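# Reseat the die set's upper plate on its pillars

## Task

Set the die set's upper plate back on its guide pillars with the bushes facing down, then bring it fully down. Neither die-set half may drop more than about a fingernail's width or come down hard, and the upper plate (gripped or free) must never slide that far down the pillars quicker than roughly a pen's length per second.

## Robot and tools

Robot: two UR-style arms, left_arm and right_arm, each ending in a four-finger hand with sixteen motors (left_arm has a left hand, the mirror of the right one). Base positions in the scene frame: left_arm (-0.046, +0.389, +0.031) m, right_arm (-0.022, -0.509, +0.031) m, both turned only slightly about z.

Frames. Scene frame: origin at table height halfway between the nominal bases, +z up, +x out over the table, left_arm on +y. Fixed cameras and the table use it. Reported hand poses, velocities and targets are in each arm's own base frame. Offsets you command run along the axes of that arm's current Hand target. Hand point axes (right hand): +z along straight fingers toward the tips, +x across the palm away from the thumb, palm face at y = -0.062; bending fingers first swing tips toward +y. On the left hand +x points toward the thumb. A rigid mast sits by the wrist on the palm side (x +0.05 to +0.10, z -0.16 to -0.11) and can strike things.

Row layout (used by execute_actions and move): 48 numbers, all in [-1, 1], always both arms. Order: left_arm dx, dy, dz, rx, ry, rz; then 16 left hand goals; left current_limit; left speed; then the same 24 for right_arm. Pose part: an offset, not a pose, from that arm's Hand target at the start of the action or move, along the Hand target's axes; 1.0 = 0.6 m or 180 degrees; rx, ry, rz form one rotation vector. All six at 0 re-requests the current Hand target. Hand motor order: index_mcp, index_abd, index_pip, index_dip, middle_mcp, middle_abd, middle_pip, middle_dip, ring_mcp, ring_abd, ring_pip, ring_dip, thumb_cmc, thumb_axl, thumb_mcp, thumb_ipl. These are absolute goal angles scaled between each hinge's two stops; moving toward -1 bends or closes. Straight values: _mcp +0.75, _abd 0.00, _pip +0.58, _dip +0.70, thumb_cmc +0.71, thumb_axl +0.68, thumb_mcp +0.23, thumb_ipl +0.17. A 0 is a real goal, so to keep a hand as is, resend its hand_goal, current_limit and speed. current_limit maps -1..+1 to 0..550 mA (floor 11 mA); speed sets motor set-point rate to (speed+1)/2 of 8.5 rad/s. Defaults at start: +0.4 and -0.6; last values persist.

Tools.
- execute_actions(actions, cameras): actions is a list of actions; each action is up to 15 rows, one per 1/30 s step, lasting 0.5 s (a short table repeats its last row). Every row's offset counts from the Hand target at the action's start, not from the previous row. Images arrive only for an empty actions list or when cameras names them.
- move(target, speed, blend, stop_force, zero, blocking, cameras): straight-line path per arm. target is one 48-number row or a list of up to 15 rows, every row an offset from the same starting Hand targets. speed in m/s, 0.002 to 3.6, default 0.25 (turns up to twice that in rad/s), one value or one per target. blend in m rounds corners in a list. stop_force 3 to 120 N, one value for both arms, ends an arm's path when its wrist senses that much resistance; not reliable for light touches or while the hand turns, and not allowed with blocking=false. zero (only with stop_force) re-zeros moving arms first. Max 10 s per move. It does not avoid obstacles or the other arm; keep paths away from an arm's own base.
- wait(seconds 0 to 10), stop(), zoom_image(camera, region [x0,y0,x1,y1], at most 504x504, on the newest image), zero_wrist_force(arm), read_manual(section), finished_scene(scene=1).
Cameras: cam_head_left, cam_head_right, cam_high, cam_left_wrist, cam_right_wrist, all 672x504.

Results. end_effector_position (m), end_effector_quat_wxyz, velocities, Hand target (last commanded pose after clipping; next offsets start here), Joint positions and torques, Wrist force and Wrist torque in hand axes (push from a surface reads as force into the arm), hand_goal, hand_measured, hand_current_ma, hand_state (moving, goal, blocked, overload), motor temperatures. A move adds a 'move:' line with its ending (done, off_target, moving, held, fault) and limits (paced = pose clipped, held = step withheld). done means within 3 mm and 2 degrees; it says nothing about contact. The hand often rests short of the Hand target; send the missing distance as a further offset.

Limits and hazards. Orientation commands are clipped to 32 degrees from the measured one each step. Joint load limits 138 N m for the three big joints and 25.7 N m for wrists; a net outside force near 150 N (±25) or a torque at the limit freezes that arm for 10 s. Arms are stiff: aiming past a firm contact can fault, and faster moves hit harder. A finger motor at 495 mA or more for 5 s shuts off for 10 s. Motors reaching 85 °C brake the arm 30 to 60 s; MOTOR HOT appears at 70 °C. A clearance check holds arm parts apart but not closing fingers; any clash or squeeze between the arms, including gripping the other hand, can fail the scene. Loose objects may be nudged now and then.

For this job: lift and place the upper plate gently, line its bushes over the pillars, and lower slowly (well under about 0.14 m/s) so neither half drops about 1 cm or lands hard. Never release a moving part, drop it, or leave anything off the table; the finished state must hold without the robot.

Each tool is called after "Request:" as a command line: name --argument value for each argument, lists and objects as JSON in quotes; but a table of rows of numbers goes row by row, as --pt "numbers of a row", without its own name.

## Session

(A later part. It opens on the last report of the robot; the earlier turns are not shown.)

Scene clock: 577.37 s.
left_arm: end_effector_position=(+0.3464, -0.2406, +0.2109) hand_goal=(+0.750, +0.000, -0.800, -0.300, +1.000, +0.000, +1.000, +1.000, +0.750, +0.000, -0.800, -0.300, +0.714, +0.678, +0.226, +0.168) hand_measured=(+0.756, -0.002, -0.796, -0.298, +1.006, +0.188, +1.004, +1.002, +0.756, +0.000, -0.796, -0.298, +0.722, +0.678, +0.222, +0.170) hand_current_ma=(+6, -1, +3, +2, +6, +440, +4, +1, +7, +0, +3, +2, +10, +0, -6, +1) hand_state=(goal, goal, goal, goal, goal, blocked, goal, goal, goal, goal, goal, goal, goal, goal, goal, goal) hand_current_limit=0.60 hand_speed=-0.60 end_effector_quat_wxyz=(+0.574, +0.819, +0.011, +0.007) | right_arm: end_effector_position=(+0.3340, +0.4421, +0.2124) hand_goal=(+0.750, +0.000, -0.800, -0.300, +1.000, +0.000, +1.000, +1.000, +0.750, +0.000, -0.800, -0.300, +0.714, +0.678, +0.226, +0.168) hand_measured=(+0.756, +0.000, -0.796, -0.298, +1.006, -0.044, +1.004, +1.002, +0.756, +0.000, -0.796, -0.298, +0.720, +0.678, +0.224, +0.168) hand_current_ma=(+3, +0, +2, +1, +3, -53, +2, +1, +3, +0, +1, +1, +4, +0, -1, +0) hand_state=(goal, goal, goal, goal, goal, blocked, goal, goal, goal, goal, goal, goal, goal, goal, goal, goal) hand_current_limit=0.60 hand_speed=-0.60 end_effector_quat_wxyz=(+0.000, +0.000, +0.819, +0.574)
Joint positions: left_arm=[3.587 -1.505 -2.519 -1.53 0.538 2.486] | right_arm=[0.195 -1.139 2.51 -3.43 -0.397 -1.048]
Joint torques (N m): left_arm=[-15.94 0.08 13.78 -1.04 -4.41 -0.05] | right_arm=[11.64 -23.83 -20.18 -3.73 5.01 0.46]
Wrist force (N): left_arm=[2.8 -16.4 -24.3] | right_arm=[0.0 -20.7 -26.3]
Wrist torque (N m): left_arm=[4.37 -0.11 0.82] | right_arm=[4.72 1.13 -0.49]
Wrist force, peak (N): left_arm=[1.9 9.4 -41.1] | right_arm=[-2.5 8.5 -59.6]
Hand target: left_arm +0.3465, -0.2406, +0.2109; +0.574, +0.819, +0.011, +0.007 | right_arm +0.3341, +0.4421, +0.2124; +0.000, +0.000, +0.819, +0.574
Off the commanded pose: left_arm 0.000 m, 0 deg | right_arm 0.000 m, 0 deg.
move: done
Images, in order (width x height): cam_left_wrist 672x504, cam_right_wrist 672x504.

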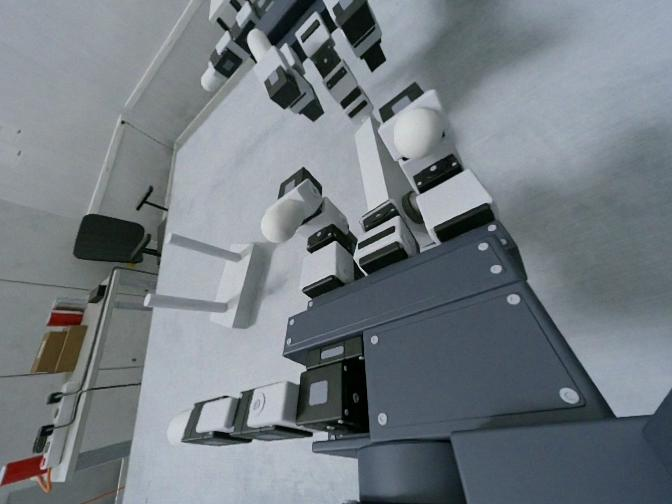

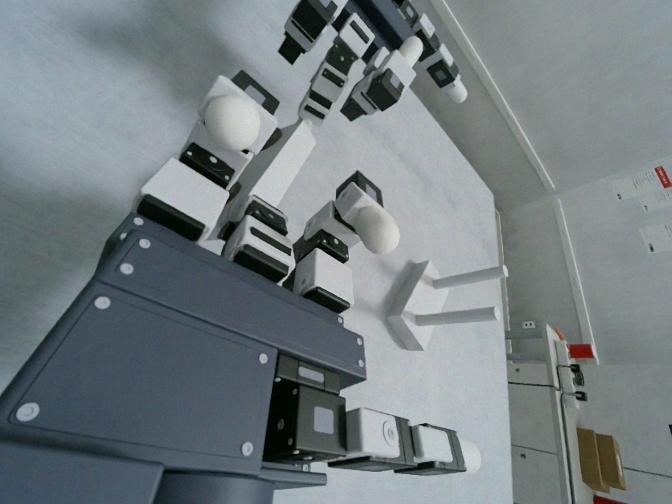

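Request:
move --target '[0,-0.00157,0.00057,0,0,0,0.75,0,-0.8,-0.3,1,0,1,1,0.75,0,-0.8,-0.3,0.714,0.678,0.226,0.168,0.6,-0.6,0,-0.00157,0.00057,0,0,0,0.75,0,-0.8,-0.3,1,0,1,1,0.75,0,-0.8,-0.3,0.714,0.678,0.226,0.168,0.6,-0.6]' --speed 0.01

Scene clock: 583.27 s.
left_arm: end_effector_position=(+0.3465, -0.2406, +0.2099) hand_goal=(+0.750, +0.000, -0.800, -0.300, +1.000, +0.000, +1.000, +1.000, +0.750, +0.000, -0.800, -0.300, +0.714, +0.678, +0.226, +0.168) hand_measured=(+0.756, -0.002, -0.796, -0.298, +1.006, +0.188, +1.004, +1.002, +0.756, +0.000, -0.796, -0.298, +0.722, +0.678, +0.222, +0.170) hand_current_ma=(+6, -1, +3, +2, +6, +440, +4, +1, +7, +0, +3, +2, +10, +0, -6, +1) hand_state=(goal, goal, goal, goal, goal, blocked, goal, goal, goal, goal, goal, goal, goal, goal, goal, goal) hand_current_limit=0.60 hand_speed=-0.60 end_effector_quat_wxyz=(+0.574, +0.819, +0.011, +0.007) | right_arm: end_effector_position=(+0.3341, +0.4421, +0.2114) hand_goal=(+0.750, +0.000, -0.800, -0.300, +1.000, +0.000, +1.000, +1.000, +0.750, +0.000, -0.800, -0.300, +0.714, +0.678, +0.226, +0.168) hand_measured=(+0.756, +0.000, -0.796, -0.298, +1.006, -0.044, +1.004, +1.002, +0.756, +0.000, -0.796, -0.298, +0.720, +0.678, +0.224, +0.168) hand_current_ma=(+3, +0, +2, +1, +3, -53, +2, +1, +3, +0, +1, +1, +4, +0, -1, +0) hand_state=(goal, goal, goal, goal, goal, blocked, goal, goal, goal, goal, goal, goal, goal, goal, goal, goal) hand_current_limit=0.60 hand_speed=-0.60 end_effector_quat_wxyz=(+0.000, +0.000, +0.819, +0.574)
Joint positions: left_arm=[3.587 -1.508 -2.52 -1.525 0.537 2.485] | right_arm=[0.195 -1.135 2.51 -3.434 -0.397 -1.048]
Joint torques (N m): left_arm=[-23.67 5.79 2.33 -1.35 -5.7 -2.22] | right_arm=[-1.85 -22.66 -22.55 -5.12 8.24 -0.55]
Wrist force (N): left_arm=[3.3 -16.6 -24.3] | right_arm=[0.1 -21.0 -26.2]
Wrist torque (N m): left_arm=[4.37 -0.15 0.88] | right_arm=[4.70 1.10 -0.46]
Wrist force, peak (N): left_arm=[3.2 -17.0 -24.5] | right_arm=[0.0 -21.2 -26.3]
Hand target: left_arm +0.3465, -0.2406, +0.2099; +0.574, +0.819, +0.011, +0.007 | right_arm +0.3341, +0.4421, +0.2114; +0.000, +0.000, +0.819, +0.574
Off the commanded pose: left_arm 0.000 m, 0 deg | right_arm 0.000 m, 0 deg.
move: done

Still free. Down another 0.7 mm.

Request:
move --target '[0,-0.0011,0.0004,0,0,0,0.75,0,-0.8,-0.3,1,0,1,1,0.75,0,-0.8,-0.3,0.714,0.678,0.226,0.168,0.6,-0.6,0,-0.0011,0.0004,0,0,0,0.75,0,-0.8,-0.3,1,0,1,1,0.75,0,-0.8,-0.3,0.714,0.678,0.226,0.168,0.6,-0.6]' --speed 0.01

Scene clock: 585.77 s.
left_arm: end_effector_position=(+0.3465, -0.2406, +0.2092) hand_goal=(+0.750, +0.000, -0.800, -0.300, +1.000, +0.000, +1.000, +1.000, +0.750, +0.000, -0.800, -0.300, +0.714, +0.678, +0.226, +0.168) hand_measured=(+0.756, -0.002, -0.796, -0.298, +1.006, +0.188, +1.004, +1.002, +0.756, +0.000, -0.796, -0.298, +0.722, +0.678, +0.222, +0.170) hand_current_ma=(+6, -1, +3, +2, +6, +440, +4, +1, +7, +0, +3, +2, +10, +0, -6, +1) hand_state=(goal, goal, goal, goal, goal, blocked, goal, goal, goal, goal, goal, goal, goal, goal, goal, goal) hand_current_limit=0.60 hand_speed=-0.60 end_effector_quat_wxyz=(+0.574, +0.819, +0.011, +0.008) | right_arm: end_effector_position=(+0.3341, +0.4421, +0.2107) hand_goal=(+0.750, +0.000, -0.800, -0.300, +1.000, +0.000, +1.000, +1.000, +0.750, +0.000, -0.800, -0.300, +0.714, +0.678, +0.226, +0.168) hand_measured=(+0.756, +0.000, -0.796, -0.298, +1.006, -0.044, +1.004, +1.002, +0.756, +0.000, -0.796, -0.298, +0.720, +0.678, +0.224, +0.168) hand_current_ma=(+3, +0, +2, +1, +3, -53, +2, +1, +3, +0, +1, +1, +4, +0, -1, +0) hand_state=(goal, goal, goal, goal, goal, blocked, goal, goal, goal, goal, goal, goal, goal, goal, goal, goal) hand_current_limit=0.60 hand_speed=-0.60 end_effector_quat_wxyz=(+0.000, +0.000, +0.819, +0.574)
Joint positions: left_arm=[3.587 -1.51 -2.521 -1.522 0.537 2.485] | right_arm=[0.195 -1.132 2.51 -3.437 -0.397 -1.048]
Joint torques (N m): left_arm=[-23.25 3.12 2.93 -1.18 -5.6 -2.05] | right_arm=[1.94 -20.13 -13.67 -5.51 8.34 0.39]
Wrist force (N): left_arm=[3.5 -16.5 -24.2] | right_arm=[-0.2 -21.1 -25.9]
Wrist torque (N m): left_arm=[4.38 -0.18 0.89] | right_arm=[4.68 1.12 -0.49]
Wrist force, peak (N): left_arm=[3.0 -17.0 -24.4] | right_arm=[-0.1 -21.0 -26.4]
Hand target: left_arm +0.3465, -0.2406, +0.2092; +0.574, +0.819, +0.011, +0.007 | right_arm +0.3341, +0.4421, +0.2107; +0.000, +0.000, +0.819, +0.574
Off the commanded pose: left_arm 0.000 m, 0 deg | right_arm 0.000 m, 0 deg.
move: done

Request:
move --target '[0,-0.00078,0.00029,0,0,0,0.75,0,-0.8,-0.3,1,0,1,1,0.75,0,-0.8,-0.3,0.714,0.678,0.226,0.168,0.6,-0.6,0,-0.00078,0.00029,0,0,0,0.75,0,-0.8,-0.3,1,0,1,1,0.75,0,-0.8,-0.3,0.714,0.678,0.226,0.168,0.6,-0.6]' --speed 0.01

Scene clock: 588.50 s.
left_arm: end_effector_position=(+0.3465, -0.2406, +0.2087) hand_goal=(+0.750, +0.000, -0.800, -0.300, +1.000, +0.000, +1.000, +1.000, +0.750, +0.000, -0.800, -0.300, +0.714, +0.678, +0.226, +0.168) hand_measured=(+0.756, -0.002, -0.796, -0.298, +1.006, +0.188, +1.004, +1.002, +0.756, +0.000, -0.796, -0.298, +0.722, +0.678, +0.222, +0.170) hand_current_ma=(+6, -1, +3, +2, +6, +440, +4, +1, +7, +0, +3, +2, +10, +0, -6, +1) hand_state=(goal, goal, goal, goal, goal, blocked, goal, goal, goal, goal, goal, goal, goal, goal, goal, goal) hand_current_limit=0.60 hand_speed=-0.60 end_effector_quat_wxyz=(+0.574, +0.819, +0.011, +0.008) | right_arm: end_effector_position=(+0.3341, +0.4421, +0.2102) hand_goal=(+0.750, +0.000, -0.800, -0.300, +1.000, +0.000, +1.000, +1.000, +0.750, +0.000, -0.800, -0.300, +0.714, +0.678, +0.226, +0.168) hand_measured=(+0.756, +0.000, -0.796, -0.298, +1.006, -0.044, +1.004, +1.002, +0.756, +0.000, -0.796, -0.298, +0.720, +0.678, +0.224, +0.168) hand_current_ma=(+3, +0, +2, +1, +3, -53, +2, +1, +3, +0, +1, +1, +4, +0, -1, +0) hand_state=(goal, goal, goal, goal, goal, blocked, goal, goal, goal, goal, goal, goal, goal, goal, goal, goal) hand_current_limit=0.60 hand_speed=-0.60 end_effector_quat_wxyz=(+0.000, +0.000, +0.819, +0.574)
Joint positions: left_arm=[3.587 -1.512 -2.521 -1.52 0.537 2.485] | right_arm=[0.195 -1.13 2.51 -3.439 -0.397 -1.048]
Joint torques (N m): left_arm=[-23.16 1.24 1.14 -0.94 -5.44 -2.38] | right_arm=[8.67 -18.47 -5.67 -4.88 7.92 1.08]
Wrist force (N): left_arm=[2.7 -13.7 -25.8] | right_arm=[0.1 -17.2 -28.3]
Wrist torque (N m): left_arm=[4.53 -0.14 0.85] | right_arm=[4.81 1.12 -0.45]
Wrist force, peak (N): left_arm=[3.1 -15.4 -25.5] | right_arm=[0.1 -21.2 -26.2]
Hand target: left_arm +0.3465, -0.2406, +0.2087; +0.574, +0.819, +0.011, +0.007 | right_arm +0.3341, +0.4421, +0.2102; +0.000, +0.000, +0.819, +0.574
Off the commanded pose: left_arm 0.000 m, 0 deg | right_arm 0.000 m, 0 deg.
move: done

Request:
move --target '[0,-0.0011,0.0004,0,0,0,0.75,0,-0.8,-0.3,1,0,1,1,0.75,0,-0.8,-0.3,0.714,0.678,0.226,0.168,0.6,-0.6,0,-0.0011,0.0004,0,0,0,0.75,0,-0.8,-0.3,1,0,1,1,0.75,0,-0.8,-0.3,0.714,0.678,0.226,0.168,0.6,-0.6]' --speed 0.01

Scene clock: 593.37 s.
left_arm: end_effector_position=(+0.3465, -0.2406, +0.2080) hand_goal=(+0.750, +0.000, -0.800, -0.300, +1.000, +0.000, +1.000, +1.000, +0.750, +0.000, -0.800, -0.300, +0.714, +0.678, +0.226, +0.168) hand_measured=(+0.756, -0.002, -0.796, -0.298, +1.006, +0.190, +1.004, +1.002, +0.756, +0.000, -0.796, -0.298, +0.722, +0.678, +0.222, +0.170) hand_current_ma=(+6, -1, +3, +2, +6, +440, +4, +1, +7, +0, +3, +2, +10, +0, -6, +1) hand_state=(goal, goal, goal, goal, goal, blocked, goal, goal, goal, goal, goal, goal, goal, goal, goal, goal) hand_current_limit=0.60 hand_speed=-0.60 end_effector_quat_wxyz=(+0.574, +0.819, +0.011, +0.008) | right_arm: end_effector_position=(+0.3341, +0.4421, +0.2095) hand_goal=(+0.750, +0.000, -0.800, -0.300, +1.000, +0.000, +1.000, +1.000, +0.750, +0.000, -0.800, -0.300, +0.714, +0.678, +0.226, +0.168) hand_measured=(+0.756, +0.000, -0.796, -0.298, +1.006, -0.042, +1.004, +1.002, +0.756, +0.000, -0.796, -0.298, +0.720, +0.678, +0.224, +0.168) hand_current_ma=(+3, +0, +2, +1, +3, -51, +2, +1, +3, +0, +1, +1, +4, +0, -1, +0) hand_state=(goal, goal, goal, goal, goal, blocked, goal, goal, goal, goal, goal, goal, goal, goal, goal, goal) hand_current_limit=0.60 hand_speed=-0.60 end_effector_quat_wxyz=(+0.000, +0.000, +0.819, +0.574)
Joint positions: left_arm=[3.587 -1.514 -2.522 -1.517 0.537 2.485] | right_arm=[0.195 -1.128 2.51 -3.442 -0.397 -1.048]
Joint torques (N m): left_arm=[-22.77 -0.43 -2.55 -1.09 -3.22 -2.07] | right_arm=[15.2 -13.24 -4.02 -2.58 5.83 0.45]
Wrist force (N): left_arm=[2.7 -1.5 -35.6] | right_arm=[-2.2 -4.6 -40.0]
Wrist torque (N m): left_arm=[5.22 -0.25 0.63] | right_arm=[5.99 1.28 -0.38]
Wrist force, peak (N): left_arm=[2.6 -0.3 -35.9] | right_arm=[-1.9 -3.5 -40.8]
Hand target: left_arm +0.3465, -0.2406, +0.2080; +0.574, +0.819, +0.011, +0.007 | right_arm +0.3341, +0.4421, +0.2095; +0.000, +0.000, +0.819, +0.574
Off the commanded pose: left_arm 0.000 m, 0 deg | right_arm 0.000 m, 0 deg.
move: done

Request:
move --pt "0 0.00047 -0.00017 0 0 0 0.75 0 -0.8 -0.3 1 0 1 1 0.75 0 -0.8 -0.3 0.714 0.678 0.226 0.168 0.6 -0.6 0 0.00047 -0.00017 0 0 0 0.75 0 -0.8 -0.3 1 0 1 1 0.75 0 -0.8 -0.3 0.714 0.678 0.226 0.168 0.6 -0.6" --pt "-0.01333 0.00063 -0.00023 0 0 0 0.75 0 -0.8 -0.3 1 0 1 1 0.75 0 -0.8 -0.3 0.714 0.678 0.226 0.168 0.6 -0.6 0.01333 0.00063 -0.00023 0 0 0 0.75 0 -0.8 -0.3 1 0 1 1 0.75 0 -0.8 -0.3 0.714 0.678 0.226 0.168 0.6 -0.6" --speed 0.01

Scene clock: 600.63 s.
left_arm: end_effector_position=(+0.3384, -0.2408, +0.2084) hand_goal=(+0.750, +0.000, -0.800, -0.300, +1.000, +0.000, +1.000, +1.000, +0.750, +0.000, -0.800, -0.300, +0.714, +0.678, +0.226, +0.168) hand_measured=(+0.756, -0.002, -0.796, -0.298, +1.006, +0.222, +1.004, +1.002, +0.756, +0.000, -0.796, -0.298, +0.722, +0.678, +0.222, +0.170) hand_current_ma=(+6, -1, +3, +2, +6, +440, +4, +1, +7, +0, +3, +2, +10, +0, -6, +1) hand_state=(goal, goal, goal, goal, goal, blocked, goal, goal, goal, goal, goal, goal, goal, goal, goal, goal) hand_current_limit=0.60 hand_speed=-0.60 end_effector_quat_wxyz=(+0.574, +0.819, +0.011, +0.007) | right_arm: end_effector_position=(+0.3260, +0.4421, +0.2099) hand_goal=(+0.750, +0.000, -0.800, -0.300, +1.000, +0.000, +1.000, +1.000, +0.750, +0.000, -0.800, -0.300, +0.714, +0.678, +0.226, +0.168) hand_measured=(+0.756, +0.000, -0.796, -0.298, +1.004, -0.016, +1.004, +1.002, +0.756, +0.000, -0.796, -0.298, +0.720, +0.678, +0.224, +0.168) hand_current_ma=(+3, +0, +2, +1, +2, -10, +1, +0, +3, +0, +1, +1, +4, +0, -1, +0) hand_state=(goal, goal, goal, goal, goal, goal, goal, goal, goal, goal, goal, goal, goal, goal, goal, goal) hand_current_limit=0.60 hand_speed=-0.60 end_effector_quat_wxyz=(+0.000, +0.000, +0.819, +0.574)
Joint positions: left_arm=[3.598 -1.49 -2.539 -1.538 0.546 2.5] | right_arm=[0.199 -1.131 2.528 -3.466 -0.399 -1.037]
Joint torques (N m): left_arm=[-11.78 3.04 11.02 -3 -2.97 0.74] | right_arm=[13.69 -26.45 -9.86 -2.42 3.07 0.89]
Wrist force (N): left_arm=[2.9 -11.2 -28.4] | right_arm=[-1.3 -9.2 -28.3]
Wrist torque (N m): left_arm=[4.69 -0.06 0.82] | right_arm=[4.45 0.97 -0.45]
Wrist force, peak (N): left_arm=[2.6 -0.1 -36.1] | right_arm=[-1.6 -3.3 -41.1]
Hand target: left_arm +0.3385, -0.2408, +0.2084; +0.574, +0.819, +0.011, +0.007 | right_arm +0.3261, +0.4421, +0.2099; +0.000, +0.000, +0.819, +0.574
Off the commanded pose: left_arm 0.000 m, 0 deg | right_arm 0.000 m, 0 deg.
move: done

Request:
execute_actions --actions '[]' --cameras '["cam_left_wrist","cam_right_wrist"]'

Request:
zoom_image --camera "cam_left_wrist" --region '[240, 80, 520, 280]'

Request:
zoom_image --camera "cam_right_wrist" --region '[150, 80, 450, 290]'

Scene clock: 603.73 s.
left_arm: end_effector_position=(+0.3385, -0.2408, +0.2084) hand_goal=(+0.750, +0.000, -0.800, -0.300, +1.000, +0.000, +1.000, +1.000, +0.750, +0.000, -0.800, -0.300, +0.714, +0.678, +0.226, +0.168) hand_measured=(+0.756, -0.002, -0.796, -0.298, +1.006, +0.222, +1.004, +1.002, +0.756, +0.000, -0.796, -0.298, +0.722, +0.678, +0.222, +0.170) hand_current_ma=(+6, -1, +3, +2, +6, +440, +4, +1, +7, +0, +3, +2, +10, +0, -6, +1) hand_state=(goal, goal, goal, goal, goal, blocked, goal, goal, goal, goal, goal, goal, goal, goal, goal, goal) hand_current_limit=0.60 hand_speed=-0.60 end_effector_quat_wxyz=(+0.574, +0.819, +0.011, +0.007) | right_arm: end_effector_position=(+0.3261, +0.4421, +0.2099) hand_goal=(+0.750, +0.000, -0.800, -0.300, +1.000, +0.000, +1.000, +1.000, +0.750, +0.000, -0.800, -0.300, +0.714, +0.678, +0.226, +0.168) hand_measured=(+0.756, +0.000, -0.796, -0.298, +1.004, -0.016, +1.004, +1.002, +0.756, +0.000, -0.796, -0.298, +0.720, +0.678, +0.224, +0.168) hand_current_ma=(+3, +0, +2, +1, +2, -10, +1, +0, +3, +0, +1, +1, +4, +0, -1, +0) hand_state=(goal, goal, goal, goal, goal, goal, goal, goal, goal, goal, goal, goal, goal, goal, goal, goal) hand_current_limit=0.60 hand_speed=-0.60 end_effector_quat_wxyz=(+0.000, +0.000, +0.819, +0.574)
Joint positions: left_arm=[3.598 -1.49 -2.539 -1.537 0.546 2.5] | right_arm=[0.199 -1.131 2.527 -3.466 -0.399 -1.037]
Joint velocities: within noise
Joint torques (N m): left_arm=[-24.72 -0.74 11.14 -1.11 -4.92 -2.34] | right_arm=[-1.61 -13.72 -22.04 -1.62 6.34 -1.37]
Motor temperatures (°C): left_arm=[44 33 32 44 47 44] | right_arm=[33 36 40 42 44 39]
Wrist force (N): left_arm=[3.2 -12.1 -27.6] | right_arm=[-1.2 -10.1 -28.4]
Wrist torque (N m): left_arm=[4.62 -0.05 0.86] | right_arm=[4.52 1.00 -0.41]
Wrist force, peak (N): left_arm=[3.6 -12.5 -28.4] | right_arm=[-1.0 -9.5 -28.9]
Hand target: left_arm +0.3385, -0.2408, +0.2084; +0.574, +0.819, +0.011, +0.007 | right_arm +0.3261, +0.4421, +0.2099; +0.000, +0.000, +0.819, +0.574
Off the commanded pose: left_arm 0.000 m, 0 deg | right_arm 0.000 m, 0 deg.
Images, in order (width x height): cam_left_wrist 672x504, cam_right_wrist 672x504.

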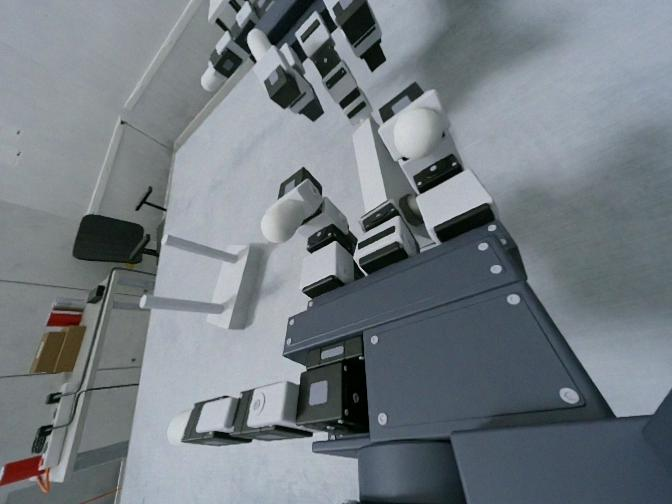

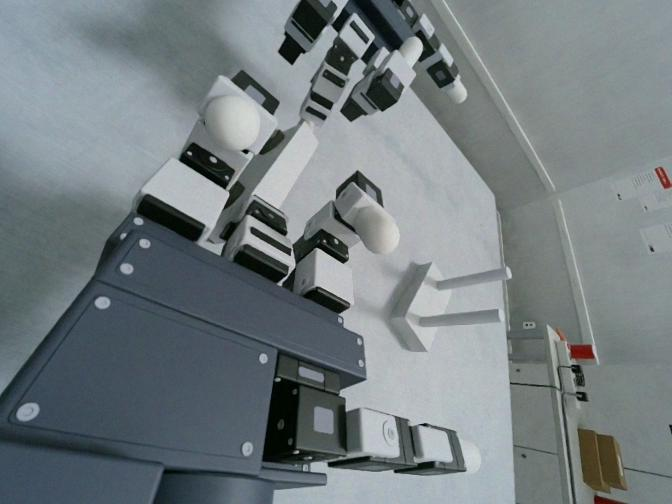

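Scaled by 1.800 from the camera's 672x504 image, which has a finer 960x720 frame.

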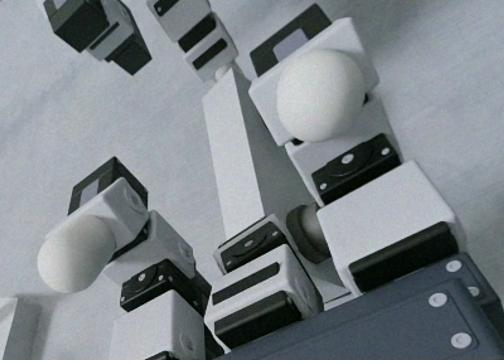

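Scaled by 1.680 from the camera's 672x504 image, which has a finer 960x720 frame.

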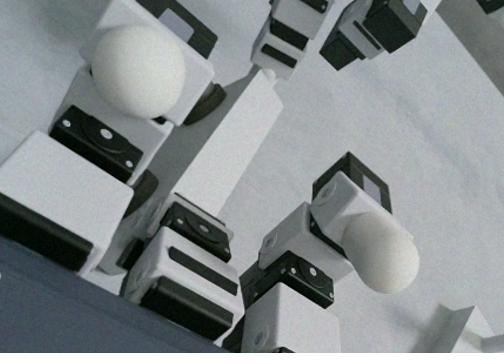

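Request:
move --target '[-0.01,0.0011,-0.0004,0,0,0,0.75,0,-0.8,-0.3,1,0,1,1,0.75,0,-0.8,-0.3,0.714,0.678,0.226,0.168,0.6,-0.6,0.01,0.0011,-0.0004,0,0,0,0.75,0,-0.8,-0.3,1,0,1,1,0.75,0,-0.8,-0.3,0.714,0.678,0.226,0.168,0.6,-0.6]' --speed 0.01 --cameras '["cam_left_wrist","cam_right_wrist"]'

Request:
zoom_image --camera "cam_left_wrist" --region '[240, 80, 520, 280]'

Request:
zoom_image --camera "cam_right_wrist" --region '[150, 80, 450, 290]'

Scene clock: 607.43 s.
left_arm: end_effector_position=(+0.3324, -0.2410, +0.2092) hand_goal=(+0.750, +0.000, -0.800, -0.300, +1.000, +0.000, +1.000, +1.000, +0.750, +0.000, -0.800, -0.300, +0.714, +0.678, +0.226, +0.168) hand_measured=(+0.756, -0.002, -0.796, -0.298, +1.006, +0.224, +1.004, +1.002, +0.756, +0.000, -0.796, -0.298, +0.722, +0.678, +0.222, +0.170) hand_current_ma=(+6, -1, +3, +2, +6, +440, +3, +1, +7, +0, +3, +2, +10, +0, -6, +1) hand_state=(goal, goal, goal, goal, goal, blocked, goal, goal, goal, goal, goal, goal, goal, goal, goal, goal) hand_current_limit=0.60 hand_speed=-0.60 end_effector_quat_wxyz=(+0.574, +0.819, +0.011, +0.007) | right_arm: end_effector_position=(+0.3200, +0.4421, +0.2106) hand_goal=(+0.750, +0.000, -0.800, -0.300, +1.000, +0.000, +1.000, +1.000, +0.750, +0.000, -0.800, -0.300, +0.714, +0.678, +0.226, +0.168) hand_measured=(+0.756, +0.000, -0.796, -0.298, +1.004, -0.040, +1.004, +1.002, +0.756, +0.000, -0.796, -0.298, +0.720, +0.678, +0.224, +0.168) hand_current_ma=(+3, +0, +2, +1, +2, -46, +1, +0, +3, +0, +1, +1, +4, +0, -1, +0) hand_state=(goal, goal, goal, goal, goal, blocked, goal, goal, goal, goal, goal, goal, goal, goal, goal, goal) hand_current_limit=0.60 hand_speed=-0.60 end_effector_quat_wxyz=(+0.000, +0.000, +0.819, +0.574)
Joint positions: left_arm=[3.607 -1.47 -2.55 -1.556 0.553 2.512] | right_arm=[0.203 -1.135 2.541 -3.483 -0.401 -1.029]
Joint torques (N m): left_arm=[-9.16 2.26 12.5 -1.36 -3.23 0.78] | right_arm=[11.91 -29.5 -11.65 -3.94 4.35 0.6]
Wrist force (N): left_arm=[2.8 -14.1 -20.3] | right_arm=[0.0 -18.8 -22.3]
Wrist torque (N m): left_arm=[3.67 -0.05 0.74] | right_arm=[3.99 1.02 -0.46]
Wrist force, peak (N): left_arm=[3.4 -12.8 -27.7] | right_arm=[-0.9 -17.5 -24.9]
Hand target: left_arm +0.3325, -0.2409, +0.2092; +0.574, +0.819, +0.011, +0.007 | right_arm +0.3201, +0.4421, +0.2106; +0.000, +0.000, +0.819, +0.574
Off the commanded pose: left_arm 0.000 m, 0 deg | right_arm 0.000 m, 0 deg.
move: done
Images, in order (width x height): cam_left_wrist 672x504, cam_right_wrist 672x504.

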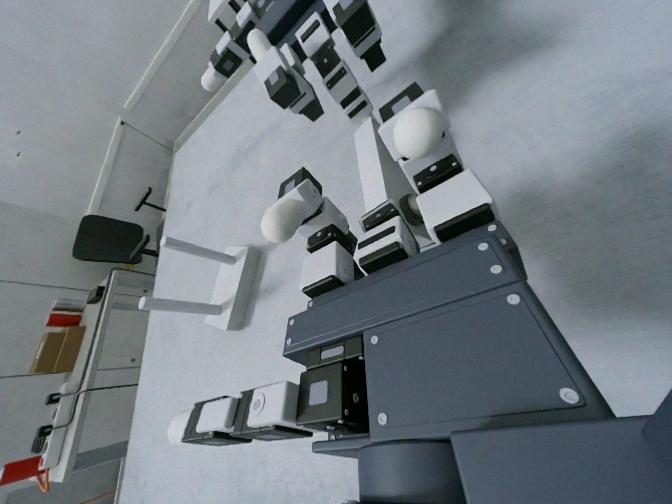

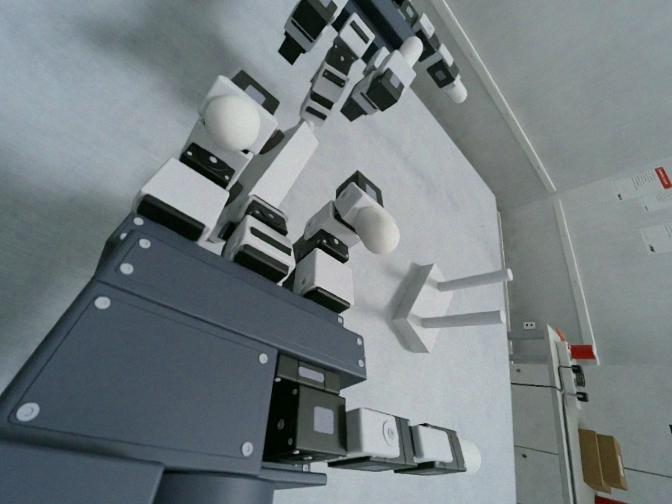

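Scaled by 1.800 from the camera's 672x504 image, which has a finer 960x720 frame.

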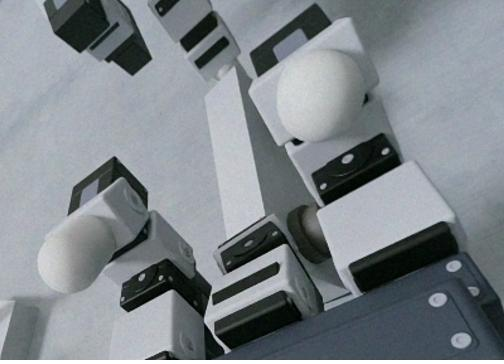

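Scaled by 1.680 from the camera's 672x504 image, which has a finer 960x720 frame.

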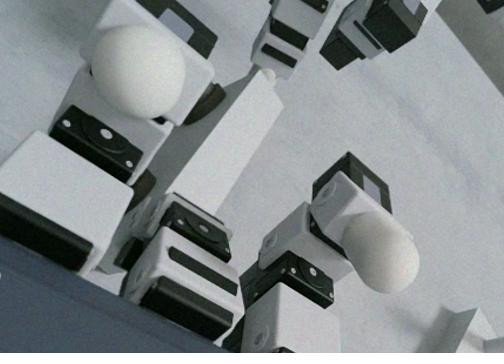

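Request:
move --pt "0 -0.00125 0.00046 0 0 0 0.75 0 -0.8 -0.3 1 0 1 1 0.75 0 -0.8 -0.3 0.714 0.678 0.226 0.168 0.6 -0.6 0 -0.00125 0.00046 0 0 0 0.75 0 -0.8 -0.3 1 0 1 1 0.75 0 -0.8 -0.3 0.714 0.678 0.226 0.168 0.6 -0.6" --pt "-0.01333 -0.00125 0.00046 0 0 0 0.75 0 -0.8 -0.3 1 0 1 1 0.75 0 -0.8 -0.3 0.714 0.678 0.226 0.168 0.6 -0.6 0.01333 -0.00125 0.00046 0 0 0 0.75 0 -0.8 -0.3 1 0 1 1 0.75 0 -0.8 -0.3 0.714 0.678 0.226 0.168 0.6 -0.6" --speed 0.01 --cameras '["cam_left_wrist","cam_right_wrist"]'

Request:
zoom_image --camera "cam_left_wrist" --region '[240, 80, 520, 280]'

Request:
zoom_image --camera "cam_right_wrist" --region '[150, 80, 450, 290]'

Scene clock: 638.70 s.
left_arm: end_effector_position=(+0.3245, -0.2412, +0.2084) hand_goal=(+0.750, +0.000, -0.800, -0.300, +1.000, +0.000, +1.000, +1.000, +0.750, +0.000, -0.800, -0.300, +0.714, +0.678, +0.226, +0.168) hand_measured=(+0.756, -0.002, -0.796, -0.298, +1.004, +0.224, +1.004, +1.002, +0.756, +0.000, -0.796, -0.298, +0.722, +0.678, +0.222, +0.170) hand_current_ma=(+6, -1, +3, +2, +6, +440, +3, +1, +7, +0, +3, +2, +10, +0, -6, +1) hand_state=(goal, goal, goal, goal, goal, blocked, goal, goal, goal, goal, goal, goal, goal, goal, goal, goal) hand_current_limit=0.60 hand_speed=-0.60 end_effector_quat_wxyz=(+0.574, +0.819, +0.011, +0.007) | right_arm: end_effector_position=(+0.3120, +0.4421, +0.2098) hand_goal=(+0.750, +0.000, -0.800, -0.300, +1.000, +0.000, +1.000, +1.000, +0.750, +0.000, -0.800, -0.300, +0.714, +0.678, +0.226, +0.168) hand_measured=(+0.756, +0.000, -0.796, -0.298, +1.004, -0.040, +1.004, +1.002, +0.756, +0.000, -0.796, -0.298, +0.720, +0.678, +0.224, +0.168) hand_current_ma=(+3, +0, +2, +1, +2, -48, +1, +0, +3, +0, +1, +1, +4, +0, -1, +0) hand_state=(goal, goal, goal, goal, goal, blocked, goal, goal, goal, goal, goal, goal, goal, goal, goal, goal) hand_current_limit=0.60 hand_speed=-0.60 end_effector_quat_wxyz=(+0.000, +0.000, +0.819, +0.574)
Joint positions: left_arm=[3.62 -1.448 -2.568 -1.574 0.563 2.527] | right_arm=[0.208 -1.132 2.558 -3.513 -0.403 -1.018]
Joint torques (N m): left_arm=[-10.01 1.53 12.47 -2.44 -3.49 0.6] | right_arm=[12.29 -27.48 -9.51 -3.18 3.86 0.82]
Wrist force (N): left_arm=[3.1 -13.2 -21.3] | right_arm=[-0.7 -13.7 -25.1]
Wrist torque (N m): left_arm=[3.81 -0.07 0.86] | right_arm=[4.18 1.00 -0.51]
Wrist force, peak (N): left_arm=[3.8 -11.8 -26.4] | right_arm=[-0.2 -19.4 -22.3]
Hand target: left_arm +0.3245, -0.2412, +0.2084; +0.574, +0.819, +0.011, +0.007 | right_arm +0.3121, +0.4421, +0.2098; +0.000, +0.000, +0.819, +0.574
Off the commanded pose: left_arm 0.000 m, 0 deg | right_arm 0.000 m, 0 deg.
move: done
Images, in order (width x height): cam_left_wrist 672x504, cam_right_wrist 672x504.

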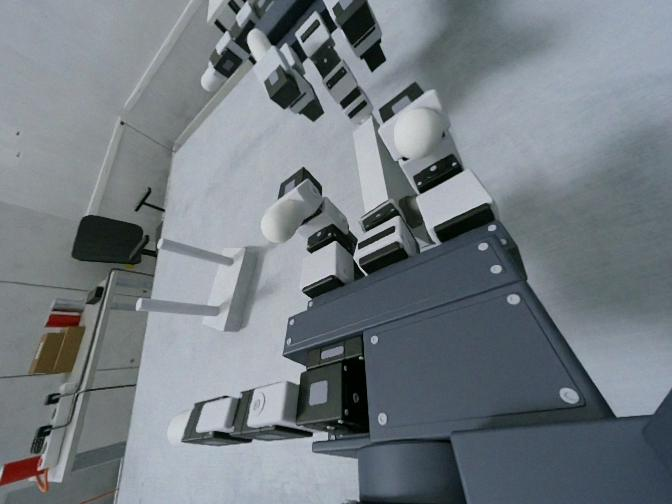

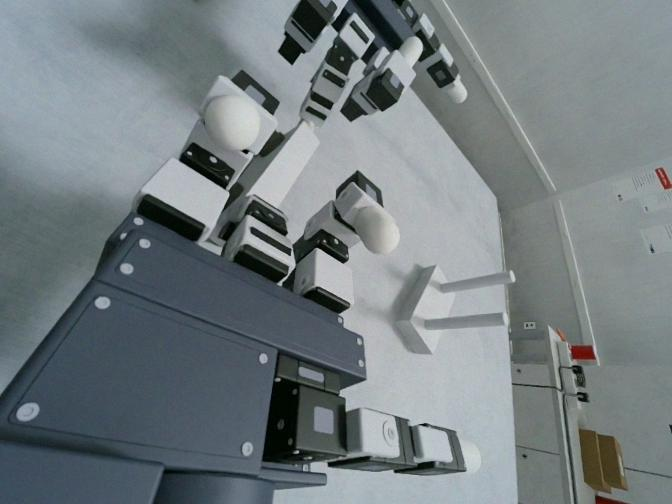

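Scaled by 1.800 from the camera's 672x504 image, which has a finer 960x720 frame.

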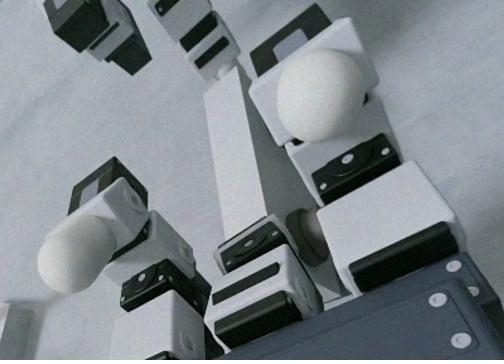

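Scaled by 1.680 from the camera's 672x504 image, which has a finer 960x720 frame.

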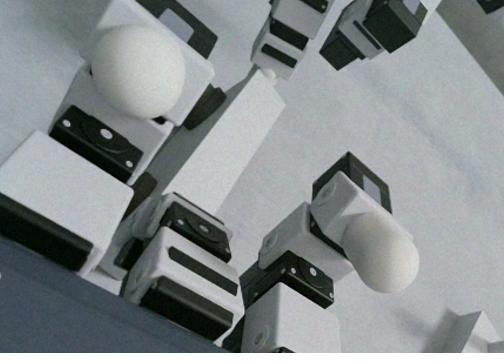

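Request:
execute_actions --actions '[]' --cameras '["cam_head_left","cam_head_right","cam_high"]'

Request:
zoom_image --camera "cam_head_left" --region '[250, 290, 360, 370]'

Request:
zoom_image --camera "cam_high" --region '[290, 170, 390, 240]'

Scene clock: 646.17 s.
left_arm: end_effector_position=(+0.3245, -0.2412, +0.2084) hand_goal=(+0.750, +0.000, -0.800, -0.300, +1.000, +0.000, +1.000, +1.000, +0.750, +0.000, -0.800, -0.300, +0.714, +0.678, +0.226, +0.168) hand_measured=(+0.756, -0.002, -0.796, -0.298, +1.004, +0.224, +1.004, +1.002, +0.756, +0.000, -0.796, -0.298, +0.722, +0.678, +0.222, +0.170) hand_current_ma=(+6, -1, +3, +2, +6, +440, +3, +1, +7, +0, +3, +2, +10, +0, -6, +1) hand_state=(goal, goal, goal, goal, goal, blocked, goal, goal, goal, goal, goal, goal, goal, goal, goal, goal) hand_current_limit=0.60 hand_speed=-0.60 end_effector_quat_wxyz=(+0.574, +0.819, +0.011, +0.007) | right_arm: end_effector_position=(+0.3121, +0.4421, +0.2098) hand_goal=(+0.750, +0.000, -0.800, -0.300, +1.000, +0.000, +1.000, +1.000, +0.750, +0.000, -0.800, -0.300, +0.714, +0.678, +0.226, +0.168) hand_measured=(+0.756, +0.000, -0.796, -0.298, +1.004, -0.040, +1.004, +1.002, +0.756, +0.000, -0.796, -0.298, +0.720, +0.678, +0.224, +0.168) hand_current_ma=(+3, +0, +2, +1, +2, -48, +1, +0, +3, +0, +1, +1, +4, +0, -1, +0) hand_state=(goal, goal, goal, goal, goal, blocked, goal, goal, goal, goal, goal, goal, goal, goal, goal, goal) hand_current_limit=0.60 hand_speed=-0.60 end_effector_quat_wxyz=(+0.000, +0.000, +0.819, +0.574)
Joint positions: left_arm=[3.62 -1.448 -2.568 -1.573 0.563 2.527] | right_arm=[0.208 -1.132 2.558 -3.513 -0.403 -1.018]
Joint velocities: within noise
Joint torques (N m): left_arm=[-21.7 -1.25 13.25 -1.04 -4.97 -2.5] | right_arm=[-2.1 -15.12 -22.5 -2.44 7.12 -1.28]
Motor temperatures (°C): left_arm=[44 33 32 44 47 44] | right_arm=[33 36 40 42 44 39]
Wrist force (N): left_arm=[2.9 -13.5 -20.9] | right_arm=[-0.7 -14.2 -24.9]
Wrist torque (N m): left_arm=[3.74 -0.04 0.86] | right_arm=[4.16 1.00 -0.52]
Wrist force, peak (N): left_arm=[2.9 -14.9 -21.2] | right_arm=[-1.0 -15.0 -24.5]
Hand target: left_arm +0.3245, -0.2412, +0.2084; +0.574, +0.819, +0.011, +0.007 | right_arm +0.3121, +0.4421, +0.2098; +0.000, +0.000, +0.819, +0.574
Off the commanded pose: left_arm 0.000 m, 0 deg | right_arm 0.000 m, 0 deg.
Images, in order (width x height): cam_head_left 672x504, cam_head_right 672x504, cam_high 672x504.

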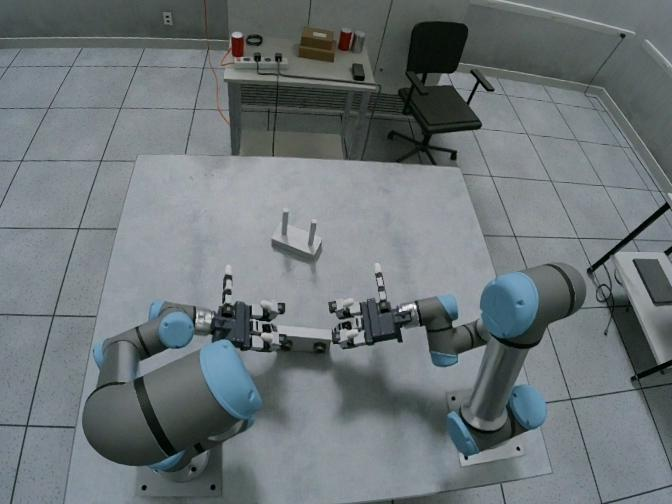

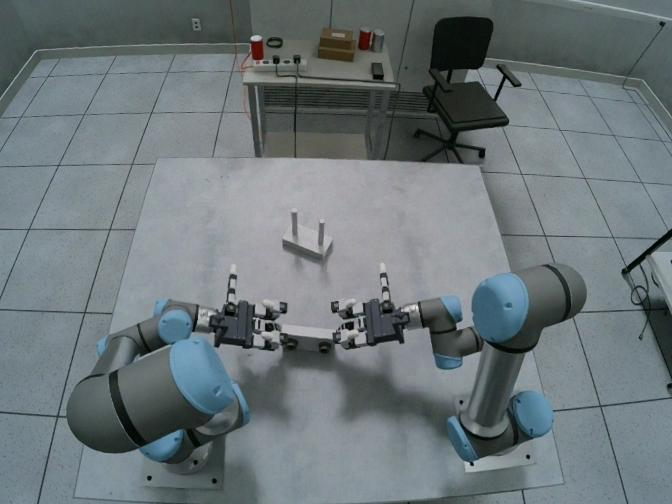

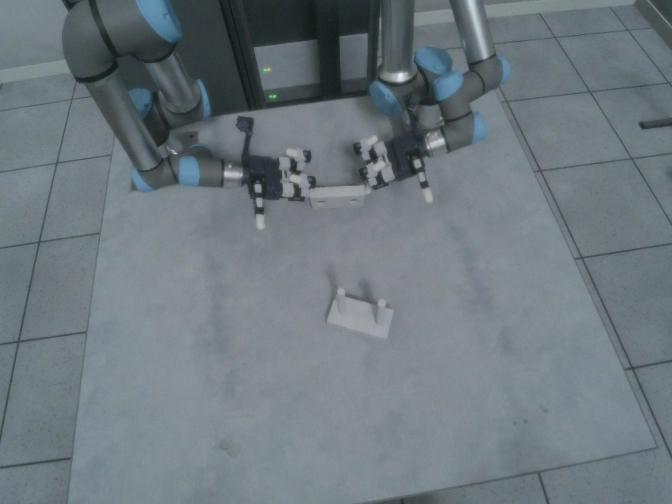

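Scaled by 4.582 from the camera's 672x504 image, which has a finer 960x720 frame.

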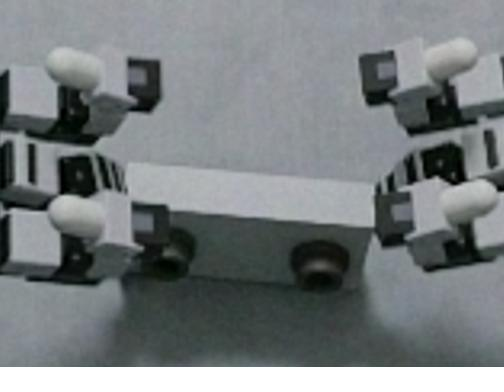

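Scaled by 5.040 from the camera's 672x504 image, which has a finer 960x720 frame.

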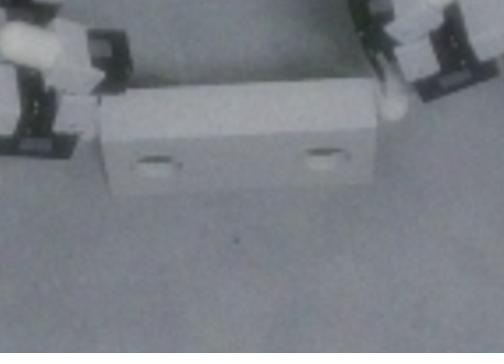

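Request:
move --pt "-0.019 -0.001 0.0007 0 0 0 0.75 0 -0.8 -0.3 1 0 1 1 0.75 0 -0.8 -0.3 0.714 0.678 0.226 0.168 0.6 -0.6 0.0157 -0.001 0.0007 0 0 0 0.75 0 -0.8 -0.3 1 0 1 1 0.75 0 -0.8 -0.3 0.714 0.678 0.226 0.168 0.6 -0.6" --pt "-0.0415 -0.0051 0.0022 0 0 0 0.75 0 -0.8 -0.3 1 0 1 1 0.75 0 -0.8 -0.3 0.714 0.678 0.226 0.168 0.6 -0.6 0.0348 -0.0051 0.0022 0 0 0 0.75 0 -0.8 -0.3 1 0 1 1 0.75 0 -0.8 -0.3 0.714 0.678 0.226 0.168 0.6 -0.6" --speed 0.012 --blend 0.002 --cameras '["cam_head_left","cam_high"]'

Request:
zoom_image --camera "cam_head_left" --region '[250, 290, 360, 370]'

Request:
zoom_image --camera "cam_high" --region '[290, 160, 390, 230]'

Scene clock: 659.43 s.
left_arm: end_effector_position=(+0.2996, -0.2420, +0.2050) hand_goal=(+0.750, +0.000, -0.800, -0.300, +1.000, +0.000, +1.000, +1.000, +0.750, +0.000, -0.800, -0.300, +0.714, +0.678, +0.226, +0.168) hand_measured=(+0.756, -0.002, -0.796, -0.298, +1.006, +0.246, +1.004, +1.002, +0.756, +0.000, -0.796, -0.298, +0.722, +0.678, +0.222, +0.170) hand_current_ma=(+6, -1, +3, +2, +7, +440, +4, +1, +7, +0, +3, +2, +10, +0, -6, +1) hand_state=(goal, goal, goal, goal, goal, blocked, goal, goal, goal, goal, goal, goal, goal, goal, goal, goal) hand_current_limit=0.60 hand_speed=-0.60 end_effector_quat_wxyz=(+0.574, +0.819, +0.011, +0.007) | right_arm: end_effector_position=(+0.2911, +0.4423, +0.2065) hand_goal=(+0.750, +0.000, -0.800, -0.300, +1.000, +0.000, +1.000, +1.000, +0.750, +0.000, -0.800, -0.300, +0.714, +0.678, +0.226, +0.168) hand_measured=(+0.756, +0.000, -0.796, -0.298, +1.004, -0.002, +1.004, +1.002, +0.756, +0.000, -0.796, -0.298, +0.720, +0.678, +0.224, +0.168) hand_current_ma=(+3, +0, +2, +1, +2, +0, +1, +0, +3, +0, +1, +1, +4, +0, -1, +0) hand_state=(goal, goal, goal, goal, goal, goal, goal, goal, goal, goal, goal, goal, goal, goal, goal, goal) hand_current_limit=0.60 hand_speed=-0.60 end_effector_quat_wxyz=(+0.000, +0.000, +0.819, +0.574)
Joint positions: left_arm=[3.665 -1.377 -2.623 -1.632 0.598 2.579] | right_arm=[0.223 -1.115 2.601 -3.603 -0.411 -0.986]
Joint torques (N m): left_arm=[-18.16 -1.77 11.6 -4.09 -4.24 0.01] | right_arm=[15.69 -11.02 -3.92 -0.02 0.34 1.02]
Wrist force (N): left_arm=[2.9 -17.5 -28.2] | right_arm=[-1.9 6.2 -42.2]
Wrist torque (N m): left_arm=[5.01 -0.03 0.86] | right_arm=[5.85 1.24 -0.18]
Wrist force, peak (N): left_arm=[3.4 -18.6 -28.5] | right_arm=[-2.1 6.2 -42.6]
Hand target: left_arm +0.2997, -0.2420, +0.2051; +0.574, +0.819, +0.011, +0.007 | right_arm +0.2912, +0.4423, +0.2065; +0.000, +0.000, +0.819, +0.574
Off the commanded pose: left_arm 0.000 m, 0 deg | right_arm 0.000 m, 0 deg.
move: done
Images, in order (width x height): cam_head_left 672x504, cam_high 672x504.

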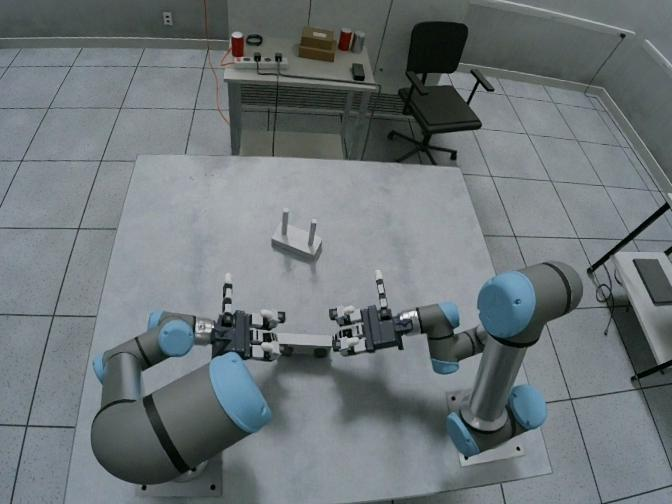

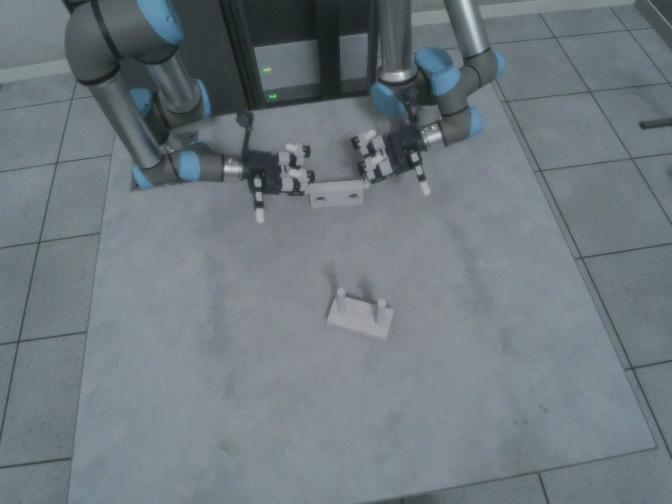

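Scaled by 4.582 from the camera's 672x504 image, which has a finer 960x720 frame.

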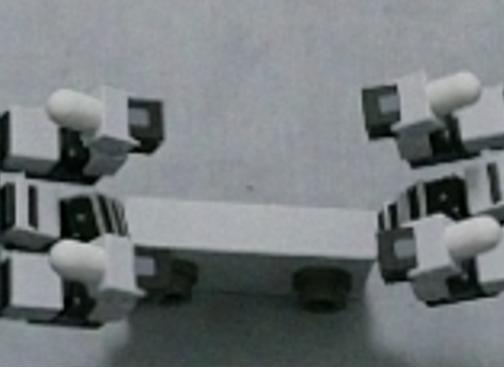

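Scaled by 5.040 from the camera's 672x504 image, which has a finer 960x720 frame.

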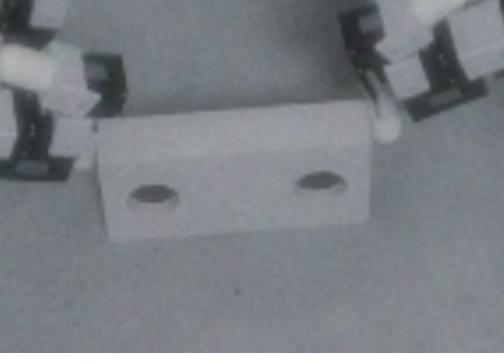

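Request:
move --pt "0 0 0 0 0 0 0.75 0 -0.8 -0.3 1 0 1 1 0.75 0 -0.8 -0.3 0.714 0.678 0.226 0.168 0.6 -0.6 0 0.0018 -0.00066 0 0 0 0.75 0 -0.8 -0.3 1 0 1 1 0.75 0 -0.8 -0.3 0.714 0.678 0.226 0.168 0.6 -0.6" --pt "-0.018 -0.0072 0.0026 0 0 0 0.75 0 -0.8 -0.3 1 0 1 1 0.75 0 -0.8 -0.3 0.714 0.678 0.226 0.168 0.6 -0.6 0.018 -0.0061 0.0022 0 0 0 0.75 0 -0.8 -0.3 1 0 1 1 0.75 0 -0.8 -0.3 0.714 0.678 0.226 0.168 0.6 -0.6" --speed 0.012 --cameras '["cam_head_left","cam_high"]'

Request:
zoom_image --camera "cam_head_left" --region '[250, 290, 360, 370]'

Request:
zoom_image --camera "cam_high" --region '[290, 160, 390, 230]'

Scene clock: 674.40 s.
left_arm: end_effector_position=(+0.2888, -0.2423, +0.2004) hand_goal=(+0.750, +0.000, -0.800, -0.300, +1.000, +0.000, +1.000, +1.000, +0.750, +0.000, -0.800, -0.300, +0.714, +0.678, +0.226, +0.168) hand_measured=(+0.756, -0.002, -0.796, -0.298, +1.002, +0.354, +1.002, +1.000, +0.756, +0.000, -0.796, -0.298, +0.722, +0.678, +0.222, +0.170) hand_current_ma=(+6, -1, +3, +2, +2, +440, +1, +0, +7, +0, +3, +2, +10, +0, -6, +1) hand_state=(goal, goal, goal, goal, goal, blocked, goal, goal, goal, goal, goal, goal, goal, goal, goal, goal) hand_current_limit=0.60 hand_speed=-0.60 end_effector_quat_wxyz=(+0.574, +0.819, +0.011, +0.008) | right_arm: end_effector_position=(+0.2803, +0.4423, +0.2025) hand_goal=(+0.750, +0.000, -0.800, -0.300, +1.000, +0.000, +1.000, +1.000, +0.750, +0.000, -0.800, -0.300, +0.714, +0.678, +0.226, +0.168) hand_measured=(+0.756, +0.000, -0.796, -0.298, +1.004, +0.060, +1.002, +1.002, +0.756, +0.000, -0.796, -0.298, +0.720, +0.678, +0.224, +0.168) hand_current_ma=(+3, +0, +2, +1, +1, +88, +1, +0, +4, +0, +1, +1, +4, +0, -1, +0) hand_state=(goal, goal, goal, goal, goal, blocked, goal, goal, goal, goal, goal, goal, goal, goal, goal, goal) hand_current_limit=0.60 hand_speed=-0.60 end_effector_quat_wxyz=(+0.000, +0.000, +0.819, +0.574)
Joint positions: left_arm=[3.688 -1.355 -2.651 -1.646 0.617 2.603] | right_arm=[0.231 -1.093 2.622 -3.661 -0.415 -0.969]
Joint torques (N m): left_arm=[-15 -2.06 13.77 -2.02 -1.41 -0.82] | right_arm=[11.17 -24.61 -6.47 0.41 0.93 1.1]
Wrist force (N): left_arm=[2.2 5.7 -19.8] | right_arm=[-4.3 4.5 -28.5]
Wrist torque (N m): left_arm=[2.40 0.02 0.47] | right_arm=[3.99 0.63 -0.51]
Wrist force, peak (N): left_arm=[3.3 -19.1 -27.7] | right_arm=[-2.7 8.4 -47.2]
Hand target: left_arm +0.2889, -0.2423, +0.2005; +0.574, +0.819, +0.011, +0.007 | right_arm +0.2804, +0.4423, +0.2026; +0.000, +0.000, +0.819, +0.574
Off the commanded pose: left_arm 0.000 m, 0 deg | right_arm 0.000 m, 0 deg.
move: done
Images, in order (width x height): cam_head_left 672x504, cam_high 672x504.

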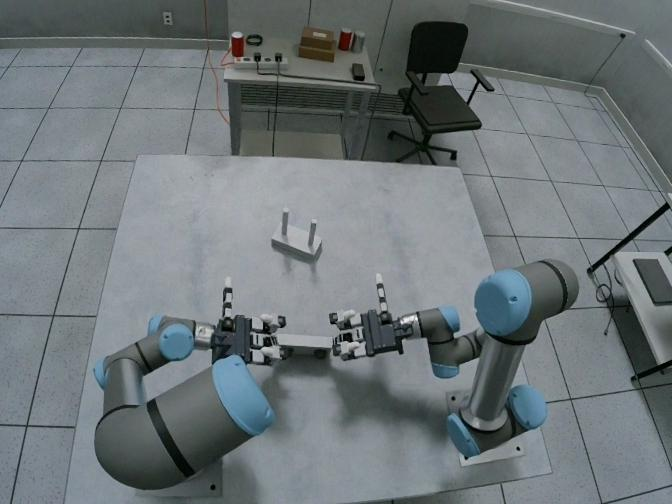

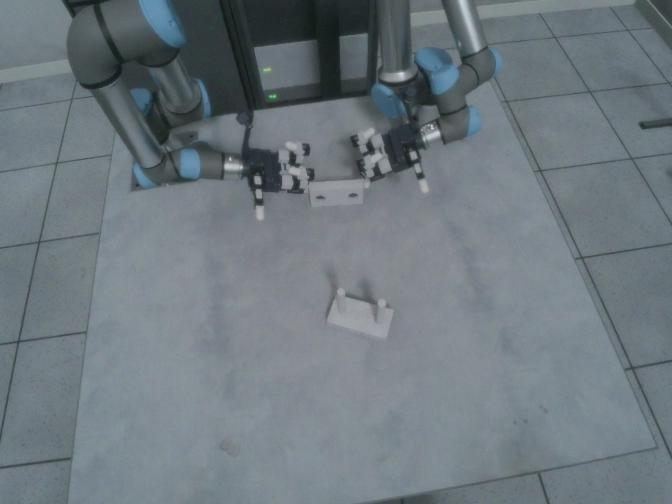

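Scaled by 4.582 from the camera's 672x504 image, which has a finer 960x720 frame.

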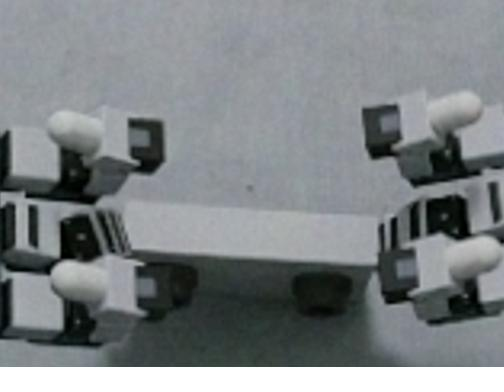

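Scaled by 5.040 from the camera's 672x504 image, which has a finer 960x720 frame.

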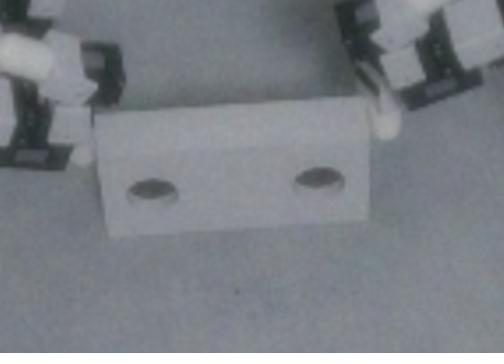

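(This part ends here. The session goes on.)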